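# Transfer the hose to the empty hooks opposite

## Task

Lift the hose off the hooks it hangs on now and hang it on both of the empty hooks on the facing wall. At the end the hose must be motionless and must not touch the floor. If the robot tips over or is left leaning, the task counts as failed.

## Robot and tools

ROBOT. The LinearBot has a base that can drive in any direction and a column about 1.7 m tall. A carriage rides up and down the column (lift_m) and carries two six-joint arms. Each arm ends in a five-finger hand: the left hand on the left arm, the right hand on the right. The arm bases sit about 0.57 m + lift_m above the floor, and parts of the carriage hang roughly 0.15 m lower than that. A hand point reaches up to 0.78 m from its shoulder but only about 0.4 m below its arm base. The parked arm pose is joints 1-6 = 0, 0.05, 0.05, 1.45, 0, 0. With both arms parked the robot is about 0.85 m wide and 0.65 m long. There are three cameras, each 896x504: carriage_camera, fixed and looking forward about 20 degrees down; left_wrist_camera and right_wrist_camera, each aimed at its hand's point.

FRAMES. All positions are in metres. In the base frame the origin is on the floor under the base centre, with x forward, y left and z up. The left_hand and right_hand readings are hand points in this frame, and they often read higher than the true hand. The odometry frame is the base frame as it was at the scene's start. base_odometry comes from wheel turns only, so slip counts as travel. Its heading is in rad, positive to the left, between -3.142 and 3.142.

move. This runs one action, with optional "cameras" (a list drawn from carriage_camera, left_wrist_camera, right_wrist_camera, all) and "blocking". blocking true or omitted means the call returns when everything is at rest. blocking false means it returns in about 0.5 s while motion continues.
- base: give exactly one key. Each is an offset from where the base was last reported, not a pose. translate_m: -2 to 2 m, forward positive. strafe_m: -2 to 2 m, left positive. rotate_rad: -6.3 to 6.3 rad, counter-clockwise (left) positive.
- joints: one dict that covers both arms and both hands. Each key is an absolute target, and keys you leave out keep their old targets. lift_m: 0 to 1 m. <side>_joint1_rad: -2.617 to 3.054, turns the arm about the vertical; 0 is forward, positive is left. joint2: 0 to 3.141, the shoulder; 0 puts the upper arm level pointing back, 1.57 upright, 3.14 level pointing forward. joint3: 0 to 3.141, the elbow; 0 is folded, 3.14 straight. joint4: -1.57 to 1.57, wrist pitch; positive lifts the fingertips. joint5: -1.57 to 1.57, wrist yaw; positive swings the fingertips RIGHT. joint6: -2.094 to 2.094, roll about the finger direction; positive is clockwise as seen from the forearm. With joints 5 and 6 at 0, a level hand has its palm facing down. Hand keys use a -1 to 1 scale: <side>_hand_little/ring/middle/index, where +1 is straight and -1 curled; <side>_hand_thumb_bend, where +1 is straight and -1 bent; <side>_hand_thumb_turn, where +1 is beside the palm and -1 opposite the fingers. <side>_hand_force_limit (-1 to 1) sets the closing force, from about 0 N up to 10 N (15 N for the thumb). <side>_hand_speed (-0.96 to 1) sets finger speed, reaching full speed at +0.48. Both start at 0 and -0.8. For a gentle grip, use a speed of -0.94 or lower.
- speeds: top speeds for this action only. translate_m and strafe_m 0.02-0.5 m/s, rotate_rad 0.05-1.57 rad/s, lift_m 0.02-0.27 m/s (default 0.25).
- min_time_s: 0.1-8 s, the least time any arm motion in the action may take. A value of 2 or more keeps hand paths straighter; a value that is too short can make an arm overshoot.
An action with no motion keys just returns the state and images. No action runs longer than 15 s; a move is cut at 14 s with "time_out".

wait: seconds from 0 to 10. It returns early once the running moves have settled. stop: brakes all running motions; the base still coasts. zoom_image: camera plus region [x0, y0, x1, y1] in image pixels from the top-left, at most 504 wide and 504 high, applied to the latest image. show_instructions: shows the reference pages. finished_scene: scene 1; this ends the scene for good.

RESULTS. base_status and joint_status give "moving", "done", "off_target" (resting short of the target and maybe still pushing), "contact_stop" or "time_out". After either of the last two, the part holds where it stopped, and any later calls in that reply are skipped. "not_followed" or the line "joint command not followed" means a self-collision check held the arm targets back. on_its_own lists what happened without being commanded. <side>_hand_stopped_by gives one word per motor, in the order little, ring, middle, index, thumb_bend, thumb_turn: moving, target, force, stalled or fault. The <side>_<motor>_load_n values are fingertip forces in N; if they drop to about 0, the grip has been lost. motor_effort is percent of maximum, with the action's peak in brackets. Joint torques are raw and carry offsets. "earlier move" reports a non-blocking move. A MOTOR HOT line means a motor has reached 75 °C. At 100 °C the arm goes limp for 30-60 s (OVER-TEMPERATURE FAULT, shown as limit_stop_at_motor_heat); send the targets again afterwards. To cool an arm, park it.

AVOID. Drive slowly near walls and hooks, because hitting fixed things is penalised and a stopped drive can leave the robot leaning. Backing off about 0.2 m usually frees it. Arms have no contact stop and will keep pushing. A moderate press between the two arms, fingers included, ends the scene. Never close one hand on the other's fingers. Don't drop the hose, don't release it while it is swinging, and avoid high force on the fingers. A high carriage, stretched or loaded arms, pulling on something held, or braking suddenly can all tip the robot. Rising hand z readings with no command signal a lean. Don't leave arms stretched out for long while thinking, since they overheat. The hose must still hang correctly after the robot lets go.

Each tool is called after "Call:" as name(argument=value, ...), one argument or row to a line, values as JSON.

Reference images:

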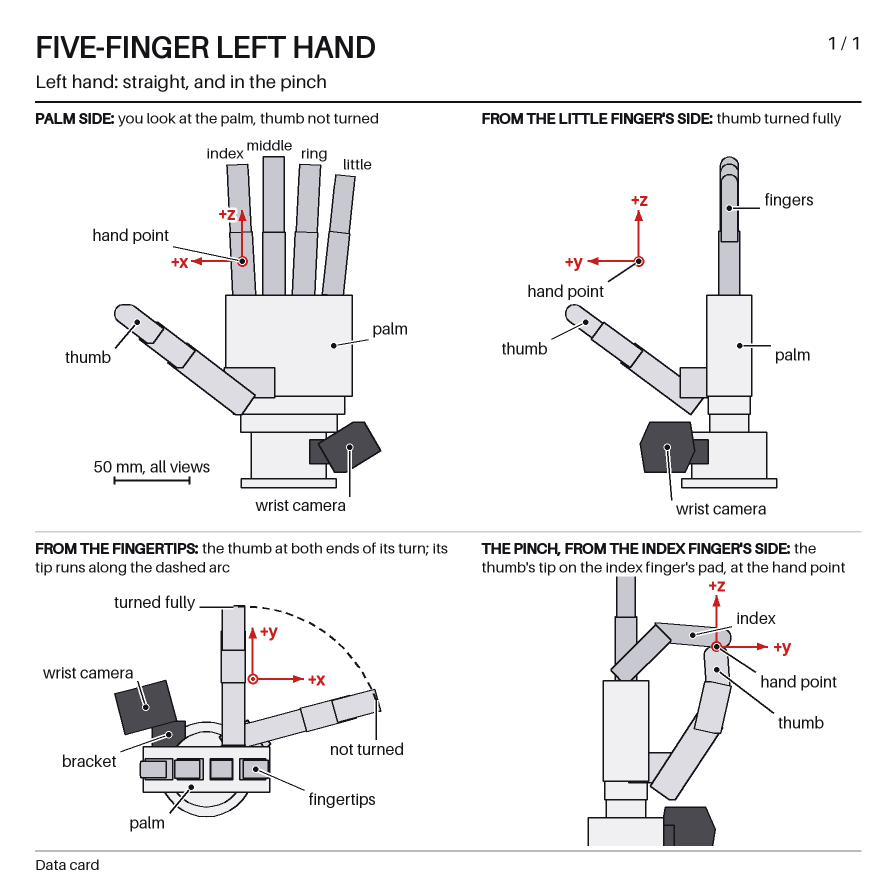

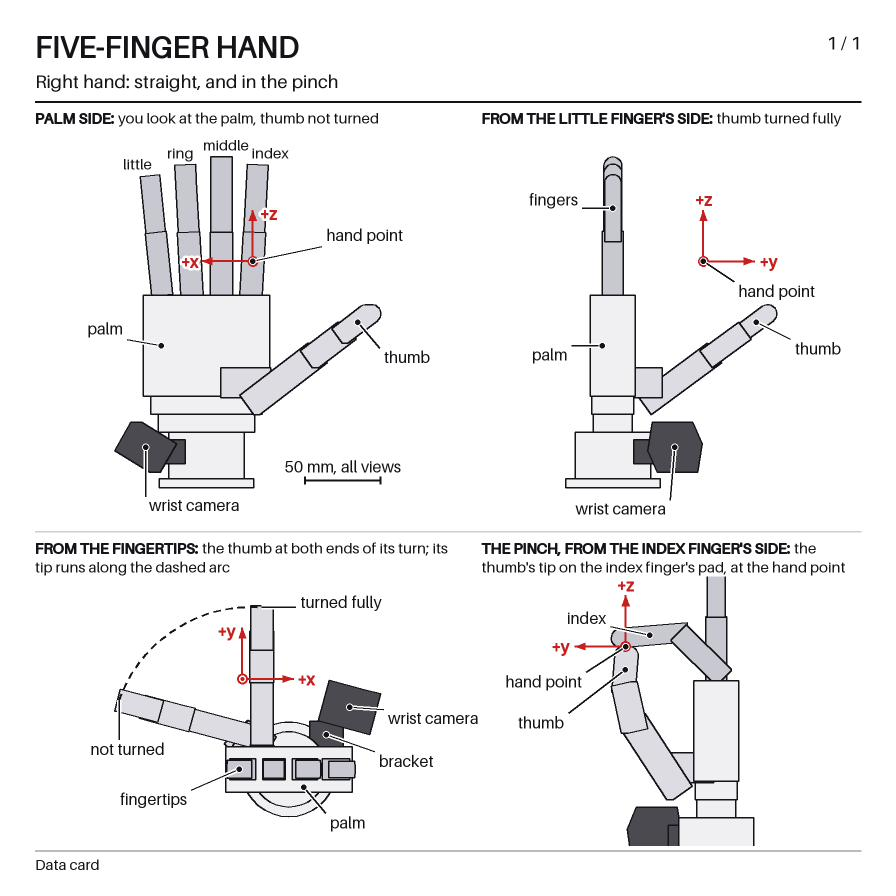

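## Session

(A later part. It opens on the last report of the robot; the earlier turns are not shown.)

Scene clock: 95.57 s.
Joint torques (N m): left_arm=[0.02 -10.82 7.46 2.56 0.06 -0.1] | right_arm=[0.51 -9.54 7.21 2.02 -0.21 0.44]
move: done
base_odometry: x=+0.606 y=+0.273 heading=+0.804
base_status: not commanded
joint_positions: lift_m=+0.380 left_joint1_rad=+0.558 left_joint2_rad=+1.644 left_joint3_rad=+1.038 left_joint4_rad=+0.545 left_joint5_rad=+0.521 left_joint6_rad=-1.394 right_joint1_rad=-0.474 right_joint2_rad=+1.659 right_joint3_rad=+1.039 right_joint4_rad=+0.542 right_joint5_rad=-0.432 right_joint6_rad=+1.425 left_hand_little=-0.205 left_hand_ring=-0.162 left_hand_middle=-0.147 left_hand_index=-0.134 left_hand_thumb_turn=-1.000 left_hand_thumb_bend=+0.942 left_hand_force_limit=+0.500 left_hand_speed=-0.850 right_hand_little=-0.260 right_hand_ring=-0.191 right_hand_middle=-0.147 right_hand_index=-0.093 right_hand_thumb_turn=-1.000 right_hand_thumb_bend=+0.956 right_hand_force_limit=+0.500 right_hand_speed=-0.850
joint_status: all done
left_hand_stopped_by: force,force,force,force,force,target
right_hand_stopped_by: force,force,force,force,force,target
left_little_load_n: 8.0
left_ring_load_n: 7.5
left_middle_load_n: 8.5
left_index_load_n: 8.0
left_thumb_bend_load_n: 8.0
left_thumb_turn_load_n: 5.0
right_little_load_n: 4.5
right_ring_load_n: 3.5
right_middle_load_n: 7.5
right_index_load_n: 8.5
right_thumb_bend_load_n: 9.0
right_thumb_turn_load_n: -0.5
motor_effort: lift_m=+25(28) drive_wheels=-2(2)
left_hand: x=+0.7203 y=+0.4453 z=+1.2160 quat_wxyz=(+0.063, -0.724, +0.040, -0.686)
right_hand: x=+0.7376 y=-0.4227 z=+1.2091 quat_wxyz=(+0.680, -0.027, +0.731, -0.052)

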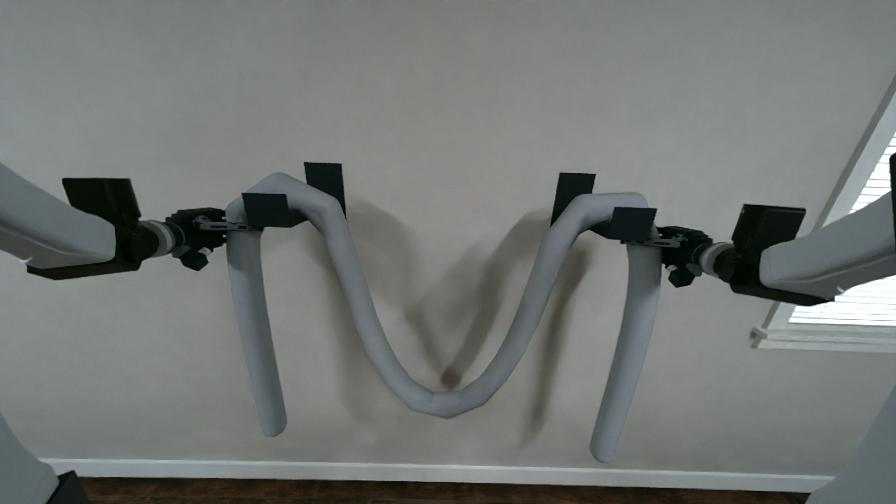

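Call:
move(
  joints={"lift_m": 0.36},
  speeds={"lift_m": 0.05},
)

Call:
move(
  joints={"left_joint1_rad": 0.626, "left_joint5_rad": 0.59, "left_joint2_rad": 1.70, "left_joint3_rad": 1.10, "left_joint4_rad": 0.58, "right_joint1_rad": -0.578, "right_joint5_rad": -0.54, "right_joint2_rad": 1.74, "right_joint3_rad": 1.13, "right_joint4_rad": 0.578},
  min_time_s=2,
  cameras=["all"],
)

Call:
zoom_image(
  camera="carriage_camera",
  region=[140, 120, 380, 290],
)

Call:
zoom_image(
  camera="carriage_camera",
  region=[560, 130, 800, 300],
)

Scene clock: 97.40 s.
Joint torques (N m): left_arm=[0.08 -10.84 7.49 2.47 0.03 -0.09] | right_arm=[0.43 -9.52 7.27 1.61 -0.17 0.21]
move: done
base_odometry: x=+0.606 y=+0.273 heading=+0.804
base_status: not commanded
joint_positions: lift_m=+0.360 left_joint1_rad=+0.558 left_joint2_rad=+1.643 left_joint3_rad=+1.038 left_joint4_rad=+0.554 left_joint5_rad=+0.522 left_joint6_rad=-1.394 right_joint1_rad=-0.474 right_joint2_rad=+1.659 right_joint3_rad=+1.039 right_joint4_rad=+0.588 right_joint5_rad=-0.432 right_joint6_rad=+1.444 left_hand_little=-0.205 left_hand_ring=-0.162 left_hand_middle=-0.147 left_hand_index=-0.134 left_hand_thumb_turn=-1.000 left_hand_thumb_bend=+0.942 left_hand_force_limit=+0.500 left_hand_speed=-0.850 right_hand_little=-0.260 right_hand_ring=-0.191 right_hand_middle=-0.147 right_hand_index=-0.093 right_hand_thumb_turn=-1.000 right_hand_thumb_bend=+0.956 right_hand_force_limit=+0.500 right_hand_speed=-0.850
joint_status: all done
left_hand_stopped_by: force,force,force,force,force,target
right_hand_stopped_by: force,force,force,force,force,target
left_little_load_n: 8.0
left_ring_load_n: 7.5
left_middle_load_n: 8.5
left_index_load_n: 8.0
left_thumb_bend_load_n: 8.5
left_thumb_turn_load_n: 5.5
right_little_load_n: 4.0
right_ring_load_n: 3.0
right_middle_load_n: 7.5
right_index_load_n: 9.0
right_thumb_bend_load_n: 9.0
right_thumb_turn_load_n: 1.5
motor_effort: lift_m=+23(24) drive_wheels=-2(2)
left_hand: x=+0.7201 y=+0.4450 z=+1.1982 quat_wxyz=(+0.064, -0.721, +0.042, -0.688)
right_hand: x=+0.7371 y=-0.4229 z=+1.2009 quat_wxyz=(+0.695, -0.026, +0.717, -0.054)
pictures: none

Scene clock: 99.70 s.
Joint torques (N m): left_arm=[2.65 -8.08 11.59 2.23 -0.17 -0.1] | right_arm=[-3.44 -6.5 10.91 1.58 0.39 0.38]
move: off_target
base_odometry: x=+0.606 y=+0.273 heading=+0.804
base_status: not commanded
joint_positions: lift_m=+0.360 left_joint1_rad=+0.602 left_joint2_rad=+1.692 left_joint3_rad=+1.059 left_joint4_rad=+0.568 left_joint5_rad=+0.606 left_joint6_rad=-1.394 right_joint1_rad=-0.541 right_joint2_rad=+1.730 right_joint3_rad=+1.085 right_joint4_rad=+0.575 right_joint5_rad=-0.593 right_joint6_rad=+1.429 left_hand_little=-0.205 left_hand_ring=-0.162 left_hand_middle=-0.147 left_hand_index=-0.134 left_hand_thumb_turn=-1.000 left_hand_thumb_bend=+0.942 left_hand_force_limit=+0.500 left_hand_speed=-0.850 right_hand_little=-0.260 right_hand_ring=-0.191 right_hand_middle=-0.147 right_hand_index=-0.093 right_hand_thumb_turn=-1.000 right_hand_thumb_bend=+0.956 right_hand_force_limit=+0.500 right_hand_speed=-0.850
joint_status: left_joint1_rad off_target (ended at +0.601, target +0.626); right_joint1_rad off_target (ended at -0.542, target -0.578); right_joint5_rad off_target (ended at -0.593, target -0.540); the others done
left_hand_stopped_by: force,force,force,force,force,target
right_hand_stopped_by: force,force,force,force,force,target
left_little_load_n: 7.5
left_ring_load_n: 7.0
left_middle_load_n: 8.5
left_index_load_n: 8.5
left_thumb_bend_load_n: 8.5
left_thumb_turn_load_n: 6.0
right_little_load_n: 3.5
right_ring_load_n: 3.0
right_middle_load_n: 7.5
right_index_load_n: 8.5
right_thumb_bend_load_n: 9.0
right_thumb_turn_load_n: 0.5
motor_effort: lift_m=+23(24) drive_wheels=-2(2)
left_hand: x=+0.7178 y=+0.4559 z=+1.1884 quat_wxyz=(+0.046, -0.724, +0.052, -0.686)
right_hand: x=+0.7338 y=-0.4339 z=+1.1852 quat_wxyz=(+0.686, -0.056, +0.725, -0.017)
pictures: carriage_camera, left_wrist_camera, right_wrist_camera

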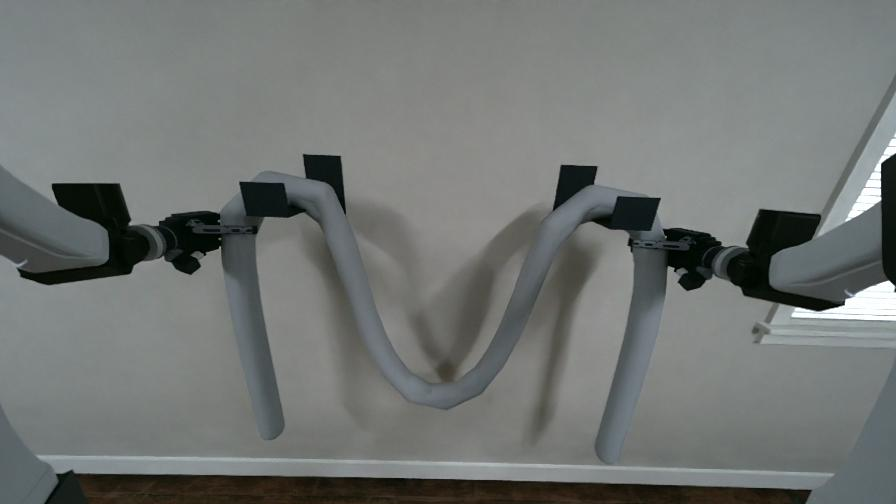

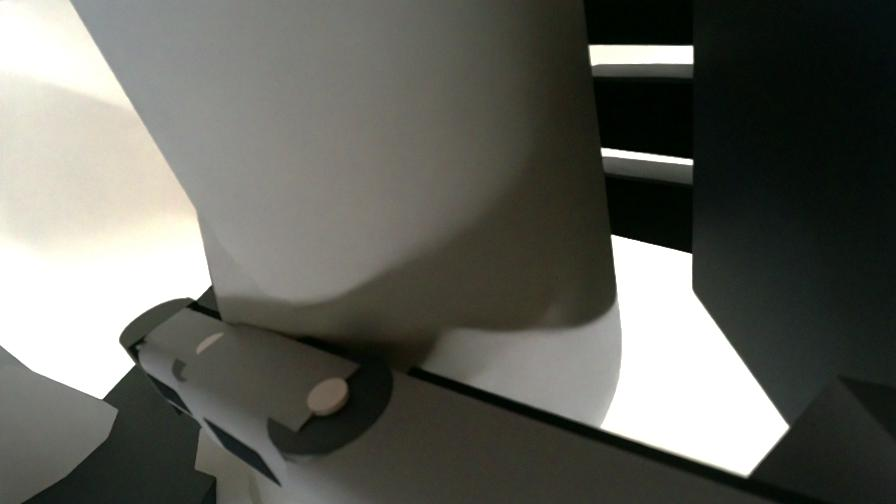

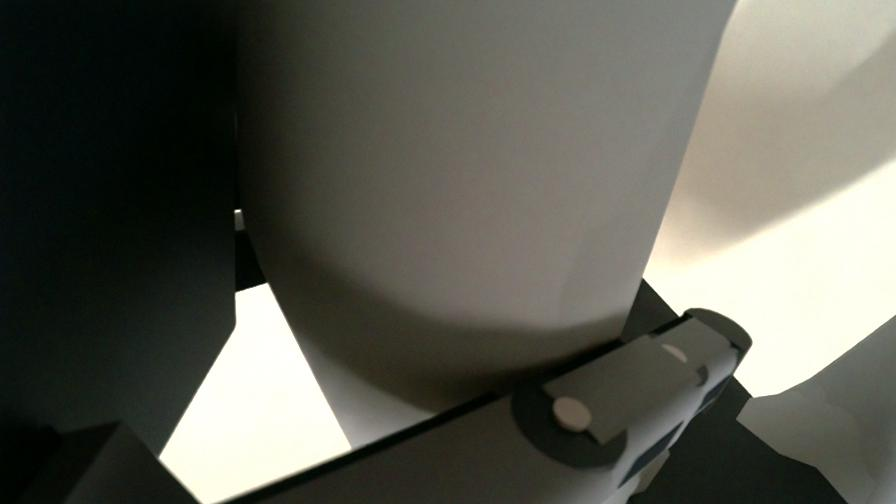

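Scaled by 2.100 from the camera's image (finer frame: 1280x720).

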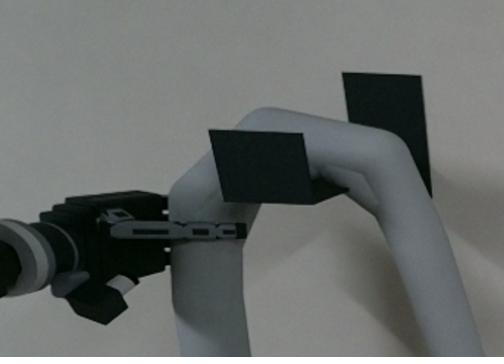

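Scaled by 2.100 from the camera's image (finer frame: 1280x720).

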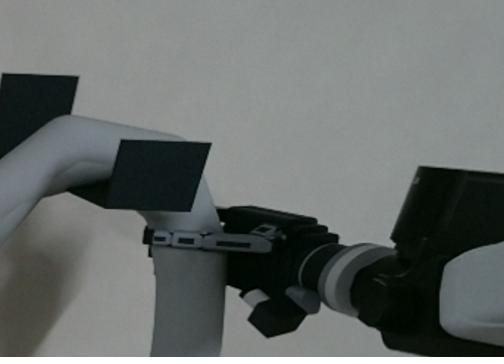

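Call:
move(
  joints={"right_joint1_rad": -0.63, "right_joint5_rad": -0.57},
  min_time_s=1,
  cameras=["carriage_camera"],
)

Call:
zoom_image(
  camera="carriage_camera",
  region=[560, 130, 800, 300],
)

Scene clock: 101.90 s.
Joint torques (N m): left_arm=[2.63 -8.05 11.63 2.22 -0.16 -0.1] | right_arm=[-4.6 -6.45 10.56 1.57 0.58 0.39]
move: off_target
base_odometry: x=+0.606 y=+0.273 heading=+0.804
base_status: not commanded
joint_positions: lift_m=+0.360 left_joint1_rad=+0.602 left_joint2_rad=+1.692 left_joint3_rad=+1.059 left_joint4_rad=+0.568 left_joint5_rad=+0.606 left_joint6_rad=-1.394 right_joint1_rad=-0.581 right_joint2_rad=+1.730 right_joint3_rad=+1.090 right_joint4_rad=+0.575 right_joint5_rad=-0.643 right_joint6_rad=+1.428 left_hand_little=-0.205 left_hand_ring=-0.162 left_hand_middle=-0.147 left_hand_index=-0.134 left_hand_thumb_turn=-1.000 left_hand_thumb_bend=+0.942 left_hand_force_limit=+0.500 left_hand_speed=-0.850 right_hand_little=-0.261 right_hand_ring=-0.191 right_hand_middle=-0.147 right_hand_index=-0.093 right_hand_thumb_turn=-1.000 right_hand_thumb_bend=+0.956 right_hand_force_limit=+0.500 right_hand_speed=-0.850
joint_status: right_joint1_rad off_target (ended at -0.581, target -0.630); right_joint5_rad off_target (ended at -0.643, target -0.570)
left_hand_stopped_by: force,force,force,force,force,target
right_hand_stopped_by: force,force,force,force,force,target
left_little_load_n: 7.5
left_ring_load_n: 7.0
left_middle_load_n: 8.5
left_index_load_n: 8.5
left_thumb_bend_load_n: 8.5
left_thumb_turn_load_n: 6.0
right_little_load_n: 1.5
right_ring_load_n: 0.0
right_middle_load_n: 5.5
right_index_load_n: 9.0
right_thumb_bend_load_n: 9.0
right_thumb_turn_load_n: -2.5
motor_effort: lift_m=+24(24) drive_wheels=-2(2)
left_hand: x=+0.7178 y=+0.4558 z=+1.1884 quat_wxyz=(+0.046, -0.724, +0.053, -0.686)
right_hand: x=+0.7256 y=-0.4445 z=+1.1877 quat_wxyz=(+0.688, -0.060, +0.723, -0.014)

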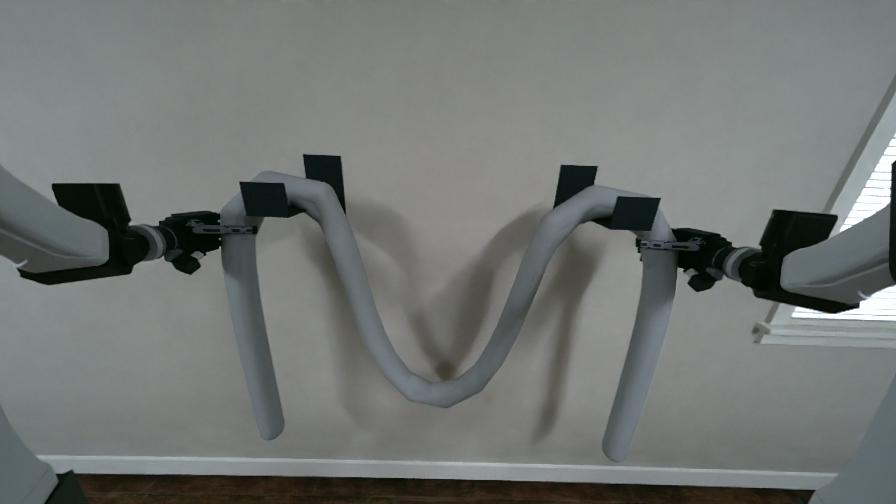

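Scaled by 2.100 from the camera's image (finer frame: 1280x720).

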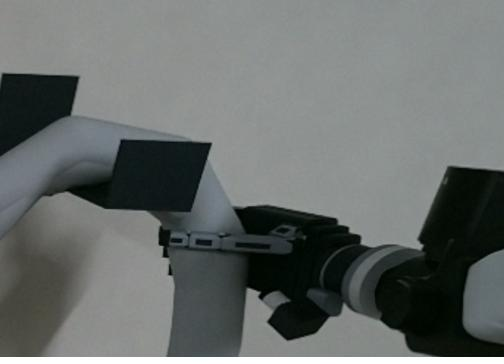

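Call:
move(
  joints={"lift_m": 0.40},
  speeds={"lift_m": 0.05},
  cameras=["all"],
)

Call:
zoom_image(
  camera="carriage_camera",
  region=[140, 120, 380, 290],
)

Call:
zoom_image(
  camera="carriage_camera",
  region=[560, 130, 800, 300],
)

Scene clock: 103.37 s.
Joint torques (N m): left_arm=[2.24 -9.33 11.56 2.5 -0.15 -0.15] | right_arm=[-4.4 -7.53 10.55 1.93 0.6 0.73]
move: done
base_odometry: x=+0.606 y=+0.273 heading=+0.804
base_status: not commanded
joint_positions: lift_m=+0.400 left_joint1_rad=+0.606 left_joint2_rad=+1.705 left_joint3_rad=+1.059 left_joint4_rad=+0.546 left_joint5_rad=+0.607 left_joint6_rad=-1.388 right_joint1_rad=-0.583 right_joint2_rad=+1.742 right_joint3_rad=+1.090 right_joint4_rad=+0.534 right_joint5_rad=-0.647 right_joint6_rad=+1.395 left_hand_little=-0.205 left_hand_ring=-0.162 left_hand_middle=-0.147 left_hand_index=-0.134 left_hand_thumb_turn=-1.000 left_hand_thumb_bend=+0.942 left_hand_force_limit=+0.500 left_hand_speed=-0.850 right_hand_little=-0.261 right_hand_ring=-0.191 right_hand_middle=-0.147 right_hand_index=-0.093 right_hand_thumb_turn=-1.000 right_hand_thumb_bend=+0.956 right_hand_force_limit=+0.500 right_hand_speed=-0.850
joint_status: all done
left_hand_stopped_by: force,force,force,force,force,target
right_hand_stopped_by: force,force,force,force,force,target
left_little_load_n: 8.0
left_ring_load_n: 7.5
left_middle_load_n: 8.5
left_index_load_n: 8.0
left_thumb_bend_load_n: 8.0
left_thumb_turn_load_n: 5.0
right_little_load_n: 1.5
right_ring_load_n: 0.0
right_middle_load_n: 6.0
right_index_load_n: 8.5
right_thumb_bend_load_n: 9.0
right_thumb_turn_load_n: -5.0
motor_effort: lift_m=+25(27) drive_wheels=-2(2)
left_hand: x=+0.7189 y=+0.4591 z=+1.2175 quat_wxyz=(+0.042, -0.734, +0.047, -0.676)
right_hand: x=+0.7266 y=-0.4453 z=+1.2121 quat_wxyz=(+0.673, -0.063, +0.737, -0.013)
pictures: carriage_camera, left_wrist_camera, right_wrist_camera

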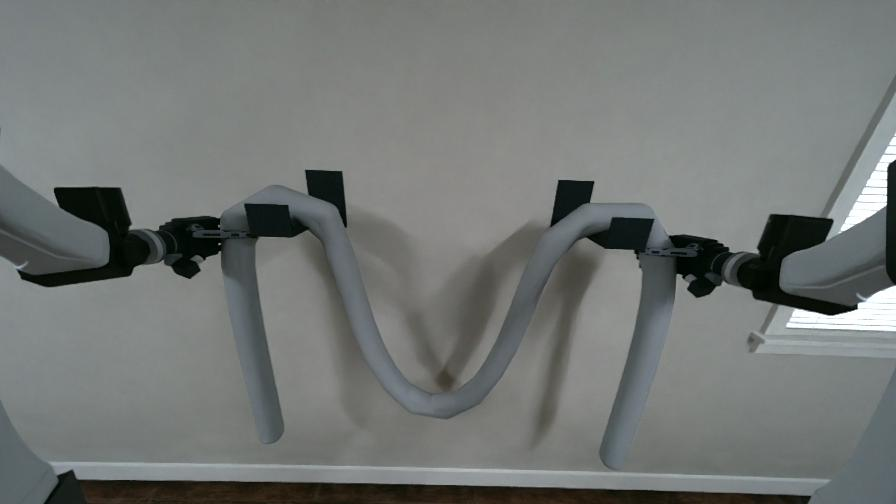

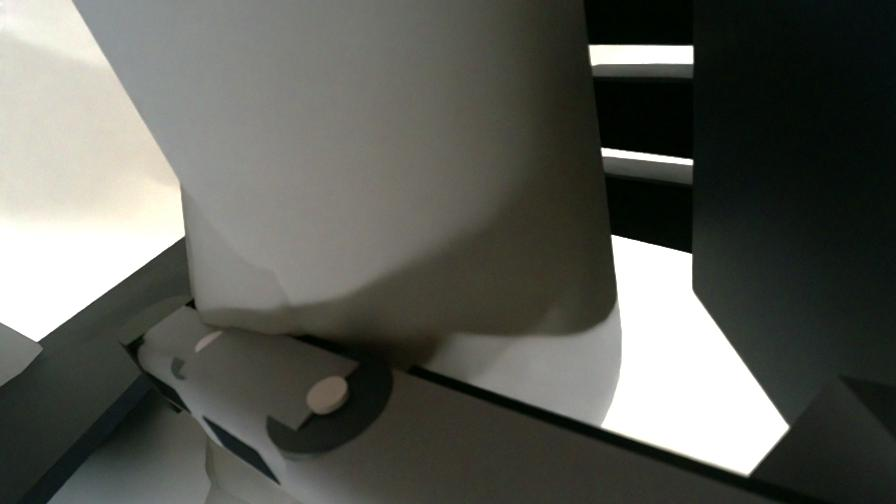

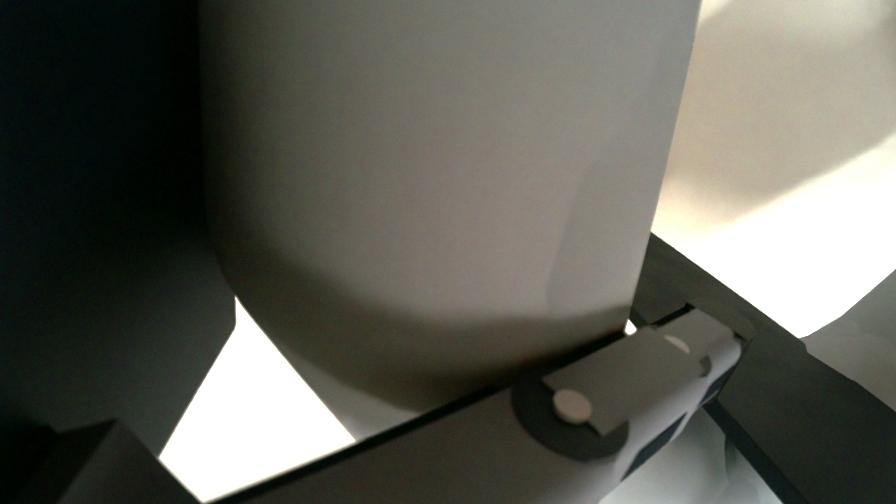

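Scaled by 2.100 from the camera's image (finer frame: 1280x720).

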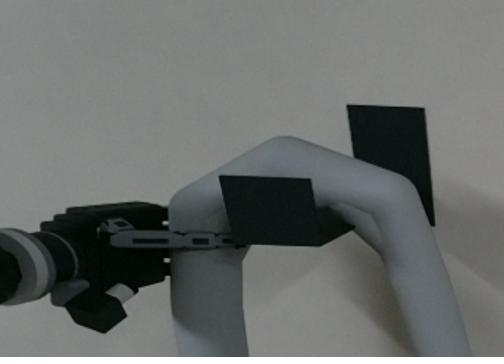

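Scaled by 2.100 from the camera's image (finer frame: 1280x720).

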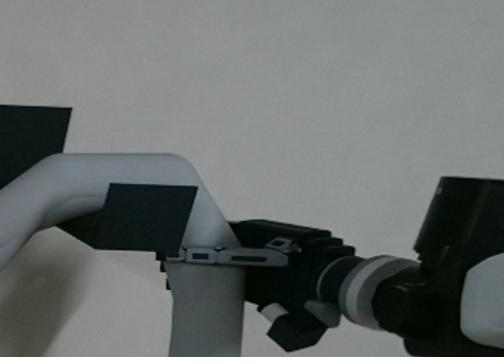

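Call:
zoom_image(
  camera="carriage_camera",
  region=[590, 190, 700, 280],
)

Call:
zoom_image(
  camera="right_wrist_camera",
  region=[400, 150, 896, 504],
)

Call:
zoom_image(
  camera="left_wrist_camera",
  region=[0, 150, 496, 504],
)

Scaled by 4.582 from the camera's image (finer frame: 1280x720).

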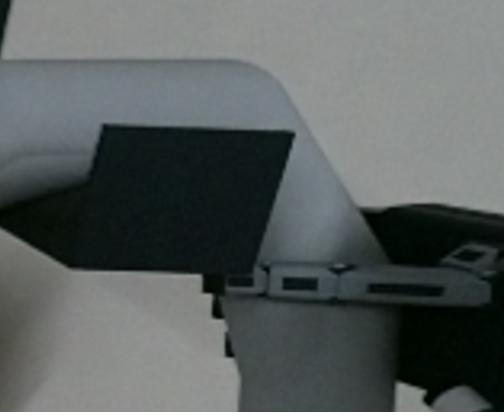

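Scaled by 1.016 from the camera's image (finer frame: 1280x720).

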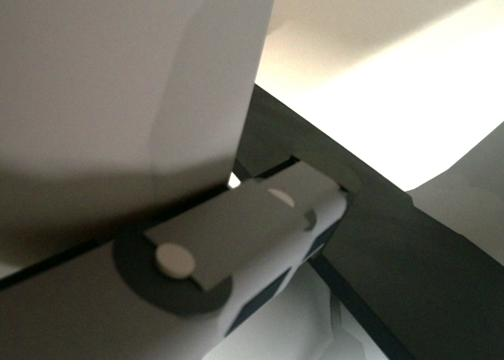

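Scaled by 1.016 from the camera's image (finer frame: 1280x720).

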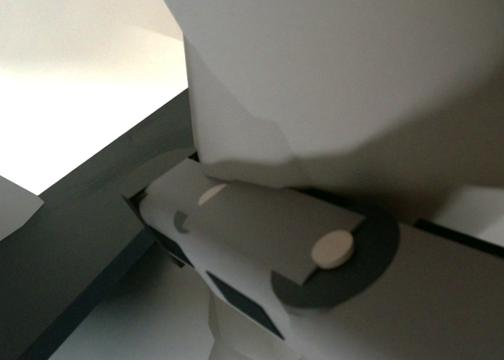

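Call:
move(
  joints={"lift_m": 0.45},
  speeds={"lift_m": 0.05},
  cameras=["all"],
)

Call:
zoom_image(
  camera="carriage_camera",
  region=[180, 140, 400, 296],
)

Call:
zoom_image(
  camera="carriage_camera",
  region=[520, 140, 740, 296],
)

Scene clock: 106.23 s.
Joint torques (N m): left_arm=[2.19 -9.8 11.59 2.71 -0.15 -0.38] | right_arm=[-3.23 -8.23 10.56 2.21 0.41 0.85]
move: done
base_odometry: x=+0.606 y=+0.273 heading=+0.804
base_status: not commanded
joint_positions: lift_m=+0.450 left_joint1_rad=+0.607 left_joint2_rad=+1.710 left_joint3_rad=+1.059 left_joint4_rad=+0.526 left_joint5_rad=+0.607 left_joint6_rad=-1.365 right_joint1_rad=-0.596 right_joint2_rad=+1.749 right_joint3_rad=+1.090 right_joint4_rad=+0.505 right_joint5_rad=-0.628 right_joint6_rad=+1.385 left_hand_little=-0.205 left_hand_ring=-0.162 left_hand_middle=-0.147 left_hand_index=-0.134 left_hand_thumb_turn=-1.000 left_hand_thumb_bend=+0.942 left_hand_force_limit=+0.500 left_hand_speed=-0.850 right_hand_little=-0.261 right_hand_ring=-0.191 right_hand_middle=-0.147 right_hand_index=-0.093 right_hand_thumb_turn=-1.000 right_hand_thumb_bend=+0.956 right_hand_force_limit=+0.500 right_hand_speed=-0.850
joint_status: all done
left_hand_stopped_by: force,force,force,force,force,target
right_hand_stopped_by: force,force,force,force,force,target
left_little_load_n: 8.5
left_ring_load_n: 7.5
left_middle_load_n: 8.5
left_index_load_n: 8.0
left_thumb_bend_load_n: 8.5
left_thumb_turn_load_n: 4.5
right_little_load_n: 1.5
right_ring_load_n: 0.0
right_middle_load_n: 6.0
right_index_load_n: 8.5
right_thumb_bend_load_n: 9.0
right_thumb_turn_load_n: -5.5
motor_effort: lift_m=+26(29) drive_wheels=-2(2)
left_hand: x=+0.7194 y=+0.4593 z=+1.2596 quat_wxyz=(+0.044, -0.741, +0.051, -0.669)
right_hand: x=+0.7270 y=-0.4552 z=+1.2518 quat_wxyz=(+0.661, -0.050, +0.748, -0.019)
pictures: carriage_camera, left_wrist_camera, right_wrist_camera

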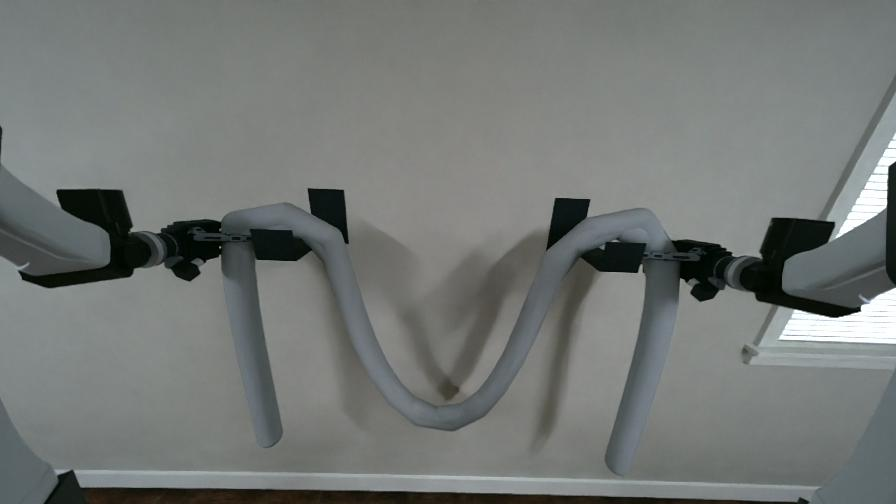

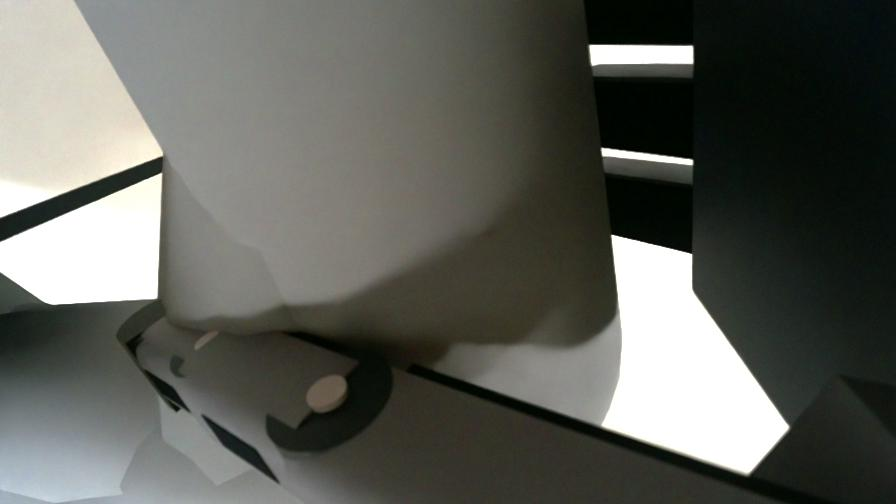

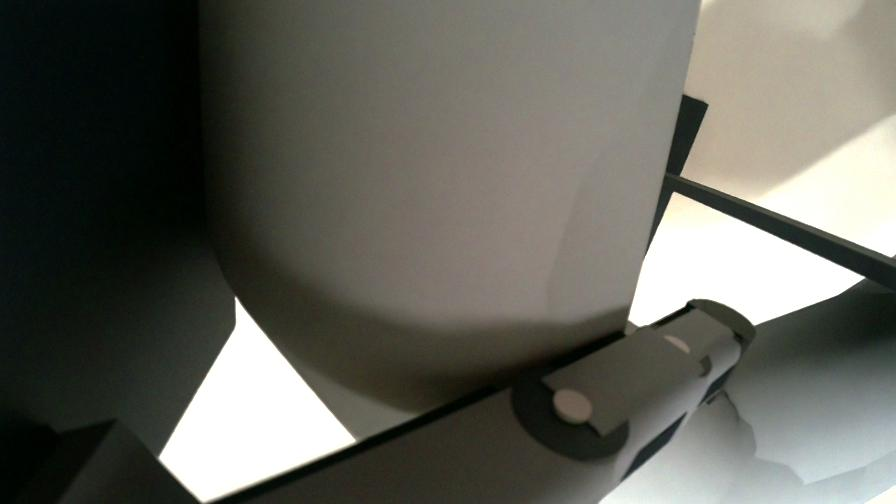

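Scaled by 2.291 from the camera's image (finer frame: 1280x720).

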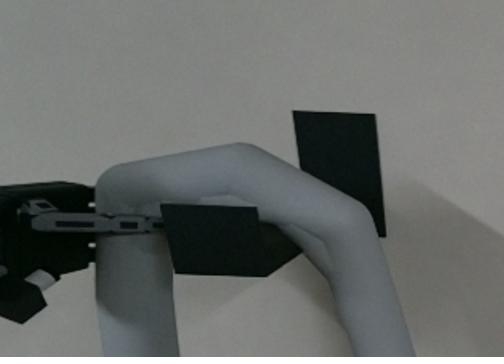

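Scaled by 2.291 from the camera's image (finer frame: 1280x720).

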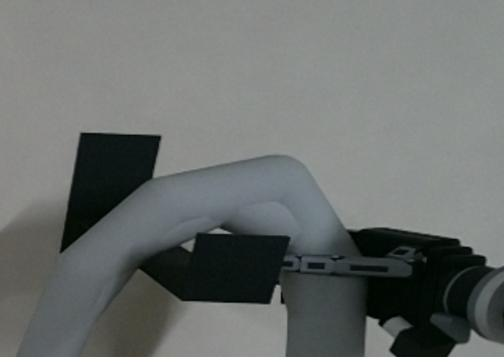

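Call:
move(
  joints={"lift_m": 0.6},
  speeds={"lift_m": 0.08},
  cameras=["all"],
)

Call:
zoom_image(
  camera="carriage_camera",
  region=[180, 140, 400, 296],
)

Call:
zoom_image(
  camera="carriage_camera",
  region=[520, 140, 740, 296],
)

Scene clock: 108.77 s.
Joint torques (N m): left_arm=[1.66 -11.19 11.56 3.13 0.08 -0.84] | right_arm=[-1.81 -9.16 10.48 2.45 -0.05 0.95]
move: done
base_odometry: x=+0.606 y=+0.273 heading=+0.804
base_status: not commanded
joint_positions: lift_m=+0.600 left_joint1_rad=+0.612 left_joint2_rad=+1.724 left_joint3_rad=+1.059 left_joint4_rad=+0.492 left_joint5_rad=+0.590 left_joint6_rad=-1.318 right_joint1_rad=-0.611 right_joint2_rad=+1.759 right_joint3_rad=+1.090 right_joint4_rad=+0.477 right_joint5_rad=-0.586 right_joint6_rad=+1.374 left_hand_little=-0.205 left_hand_ring=-0.162 left_hand_middle=-0.147 left_hand_index=-0.134 left_hand_thumb_turn=-1.000 left_hand_thumb_bend=+0.942 left_hand_force_limit=+0.500 left_hand_speed=-0.850 right_hand_little=-0.261 right_hand_ring=-0.191 right_hand_middle=-0.147 right_hand_index=-0.093 right_hand_thumb_turn=-1.000 right_hand_thumb_bend=+0.956 right_hand_force_limit=+0.500 right_hand_speed=-0.850
joint_status: all done
left_hand_stopped_by: force,force,force,force,force,target
right_hand_stopped_by: force,force,force,force,force,target
left_little_load_n: 9.5
left_ring_load_n: 8.5
left_middle_load_n: 8.5
left_index_load_n: 7.5
left_thumb_bend_load_n: 8.5
left_thumb_turn_load_n: 2.5
right_little_load_n: 2.0
right_ring_load_n: 0.0
right_middle_load_n: 5.5
right_index_load_n: 8.5
right_thumb_bend_load_n: 9.0
right_thumb_turn_load_n: -5.5
on_its_own: right_joint5_rad moved +0.042 to your old target -0.570
motor_effort: lift_m=+25(30) drive_wheels=+1(2)
left_hand: x=+0.7205 y=+0.4650 z=+1.3932 quat_wxyz=(+0.056, -0.754, +0.053, -0.652)
right_hand: x=+0.7281 y=-0.4714 z=+1.3901 quat_wxyz=(+0.648, -0.028, +0.761, -0.035)
pictures: carriage_camera, left_wrist_camera, right_wrist_camera

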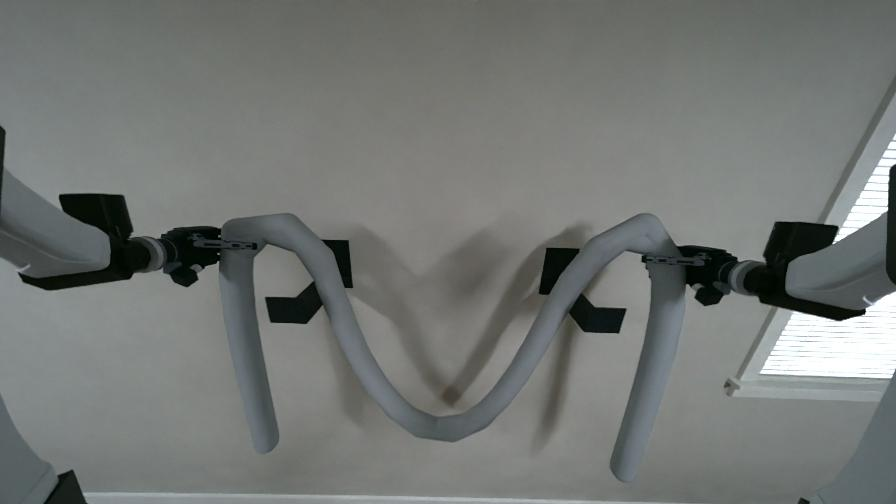

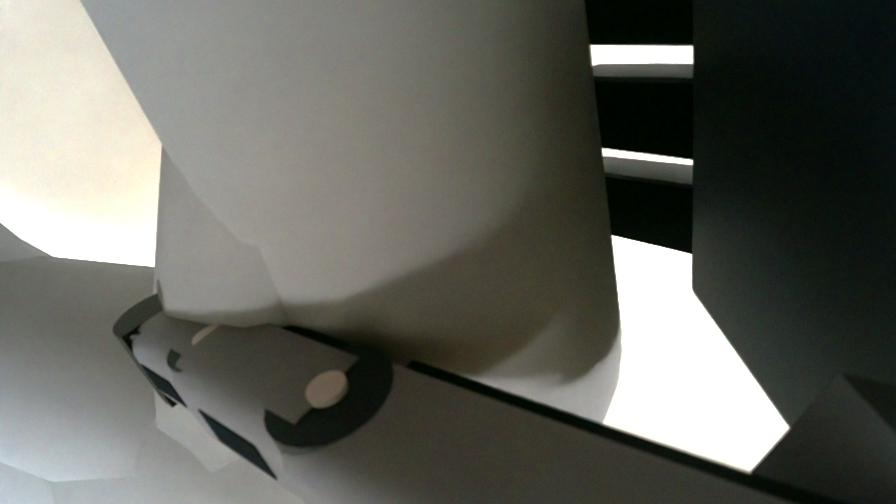

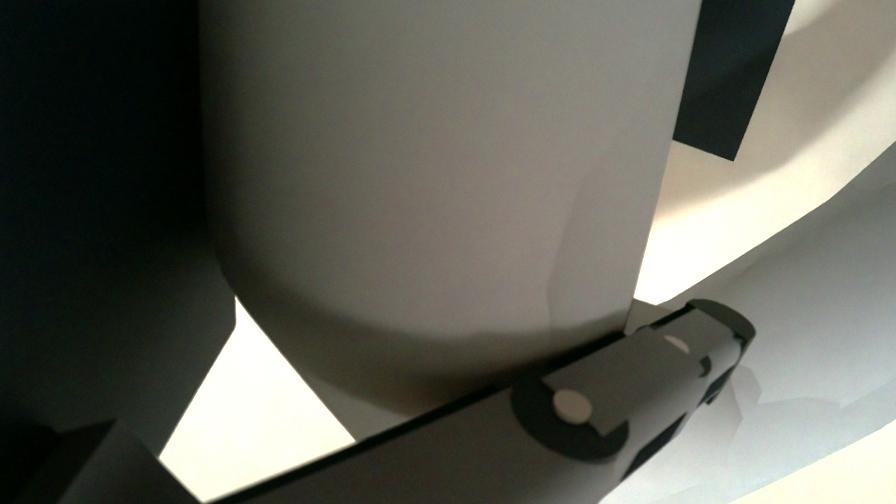

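Scaled by 2.291 from the camera's image (finer frame: 1280x720).

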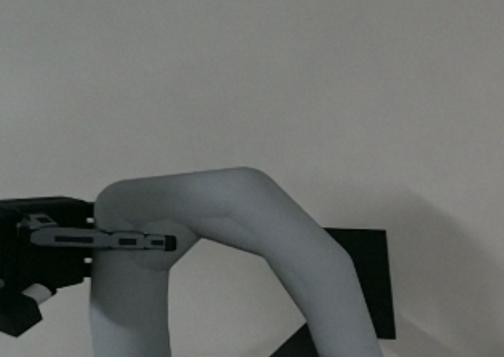

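Scaled by 2.291 from the camera's image (finer frame: 1280x720).

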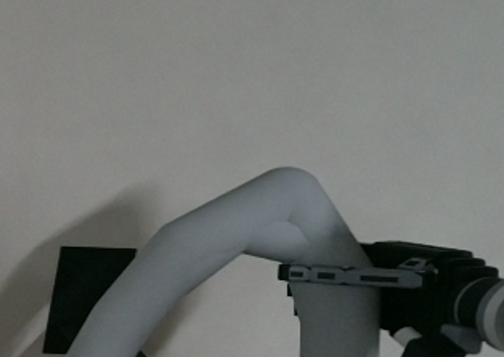

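Call:
move(
  joints={"lift_m": 0.72, "right_hand_little": -0.98, "right_hand_ring": -0.98},
  speeds={"lift_m": 0.08},
  cameras=["carriage_camera"],
)

Call:
zoom_image(
  camera="carriage_camera",
  region=[200, 180, 450, 360],
)

Call:
zoom_image(
  camera="carriage_camera",
  region=[450, 180, 700, 360],
)

Scene clock: 111.40 s.
Joint torques (N m): left_arm=[1.48 -11.73 11.51 3.17 0.2 -0.84] | right_arm=[-1.36 -9.63 10.43 2.49 -0.18 0.92]
move: off_target
base_odometry: x=+0.606 y=+0.273 heading=+0.804
base_status: not commanded
joint_positions: lift_m=+0.720 left_joint1_rad=+0.614 left_joint2_rad=+1.729 left_joint3_rad=+1.059 left_joint4_rad=+0.489 left_joint5_rad=+0.580 left_joint6_rad=-1.318 right_joint1_rad=-0.617 right_joint2_rad=+1.764 right_joint3_rad=+1.090 right_joint4_rad=+0.474 right_joint5_rad=-0.572 right_joint6_rad=+1.378 left_hand_little=-0.205 left_hand_ring=-0.162 left_hand_middle=-0.147 left_hand_index=-0.134 left_hand_thumb_turn=-1.000 left_hand_thumb_bend=+0.942 left_hand_force_limit=+0.500 left_hand_speed=-0.850 right_hand_little=-0.341 right_hand_ring=-0.272 right_hand_middle=-0.147 right_hand_index=-0.093 right_hand_thumb_turn=-1.000 right_hand_thumb_bend=+0.956 right_hand_force_limit=+0.500 right_hand_speed=-0.850
joint_status: right_hand_little off_target (ended at -0.341, target -0.980); right_hand_ring off_target (ended at -0.272, target -0.980); the others done
left_hand_stopped_by: force,force,force,force,force,target
right_hand_stopped_by: force,force,force,force,force,target
left_little_load_n: 10.0
left_ring_load_n: 9.0
left_middle_load_n: 9.0
left_index_load_n: 7.5
left_thumb_bend_load_n: 8.5
left_thumb_turn_load_n: 2.0
right_little_load_n: 7.5
right_ring_load_n: 8.0
right_middle_load_n: 3.5
right_index_load_n: 9.0
right_thumb_bend_load_n: 9.0
right_thumb_turn_load_n: 0.5
motor_effort: lift_m=+25(30) drive_wheels=+1(2)
left_hand: x=+0.7213 y=+0.4683 z=+1.5098 quat_wxyz=(+0.059, -0.757, +0.048, -0.649)
right_hand: x=+0.7285 y=-0.4775 z=+1.5067 quat_wxyz=(+0.644, -0.018, +0.764, -0.038)

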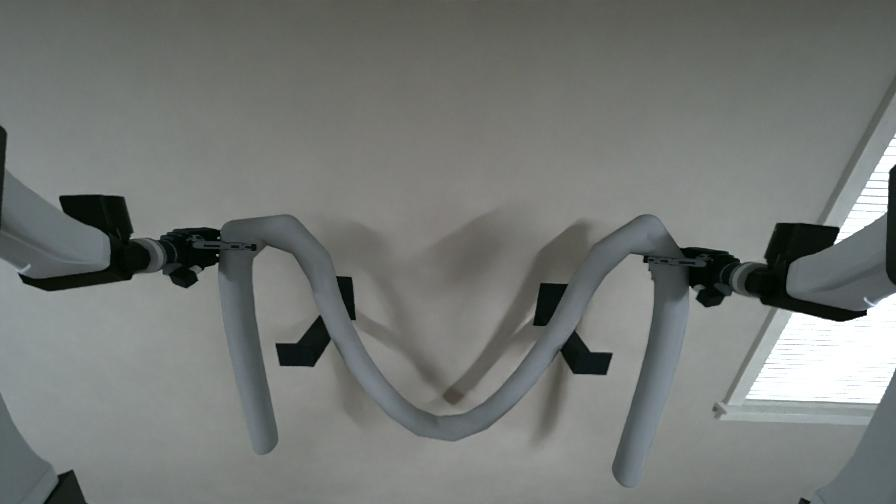

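Scaled by 2.016 from the camera's image (finer frame: 1280x720).

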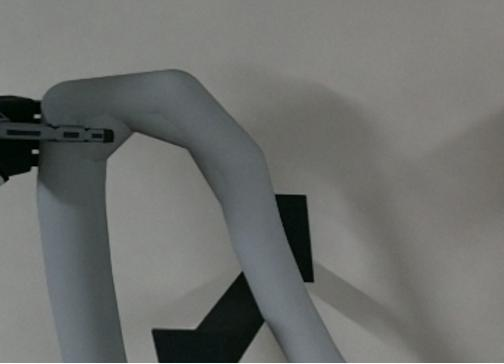

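Scaled by 2.016 from the camera's image (finer frame: 1280x720).

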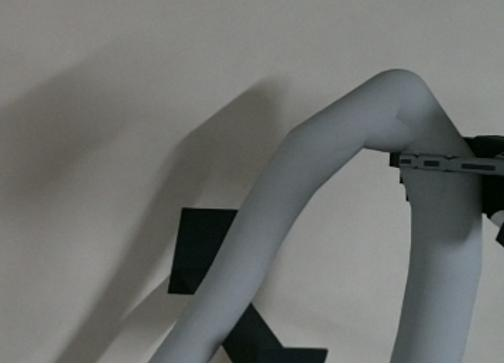

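Call:
move(
  joints={"lift_m": 0.86},
  speeds={"lift_m": 0.1},
  cameras=["carriage_camera"],
)

Call:
zoom_image(
  camera="carriage_camera",
  region=[200, 200, 450, 400],
)

Call:
zoom_image(
  camera="carriage_camera",
  region=[450, 200, 700, 400],
)

Scene clock: 113.97 s.
Joint torques (N m): left_arm=[1.44 -12.1 11.52 3.19 0.2 -0.83] | right_arm=[-1.16 -9.96 10.51 2.54 -0.26 0.87]
move: done
base_odometry: x=+0.606 y=+0.273 heading=+0.804
base_status: not commanded
joint_positions: lift_m=+0.860 left_joint1_rad=+0.615 left_joint2_rad=+1.732 left_joint3_rad=+1.059 left_joint4_rad=+0.487 left_joint5_rad=+0.578 left_joint6_rad=-1.318 right_joint1_rad=-0.619 right_joint2_rad=+1.767 right_joint3_rad=+1.090 right_joint4_rad=+0.473 right_joint5_rad=-0.565 right_joint6_rad=+1.382 left_hand_little=-0.205 left_hand_ring=-0.162 left_hand_middle=-0.147 left_hand_index=-0.134 left_hand_thumb_turn=-1.000 left_hand_thumb_bend=+0.942 left_hand_force_limit=+0.500 left_hand_speed=-0.850 right_hand_little=-0.341 right_hand_ring=-0.272 right_hand_middle=-0.147 right_hand_index=-0.093 right_hand_thumb_turn=-1.000 right_hand_thumb_bend=+0.956 right_hand_force_limit=+0.500 right_hand_speed=-0.850
joint_status: all done
left_hand_stopped_by: force,force,force,force,force,target
right_hand_stopped_by: force,force,force,force,force,target
left_little_load_n: 10.0
left_ring_load_n: 8.5
left_middle_load_n: 9.0
left_index_load_n: 7.5
left_thumb_bend_load_n: 8.5
left_thumb_turn_load_n: 2.5
right_little_load_n: 7.5
right_ring_load_n: 8.0
right_middle_load_n: 4.0
right_index_load_n: 9.0
right_thumb_bend_load_n: 9.0
right_thumb_turn_load_n: 0.5
motor_effort: lift_m=+25(30) drive_wheels=+1(2)
left_hand: x=+0.7217 y=+0.4692 z=+1.6479 quat_wxyz=(+0.058, -0.758, +0.046, -0.647)
right_hand: x=+0.7289 y=-0.4802 z=+1.6450 quat_wxyz=(+0.642, -0.013, +0.765, -0.040)

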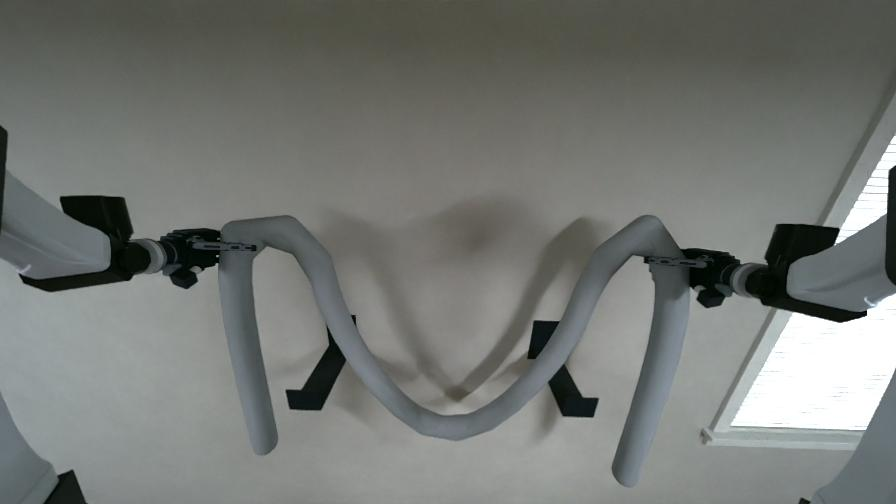

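Scaled by 2.016 from the camera's image (finer frame: 1280x720).

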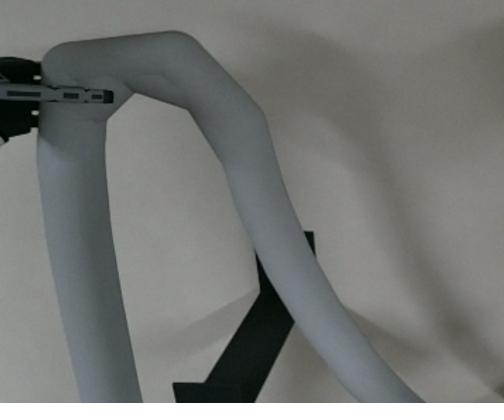

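Scaled by 2.016 from the camera's image (finer frame: 1280x720).

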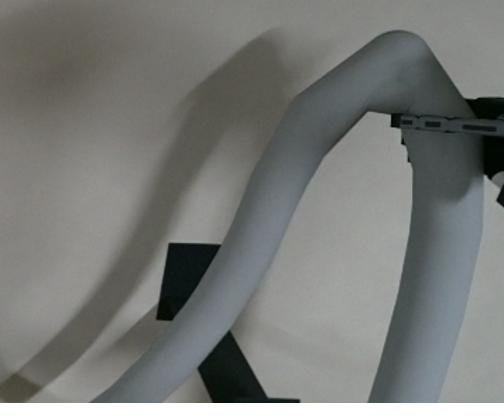

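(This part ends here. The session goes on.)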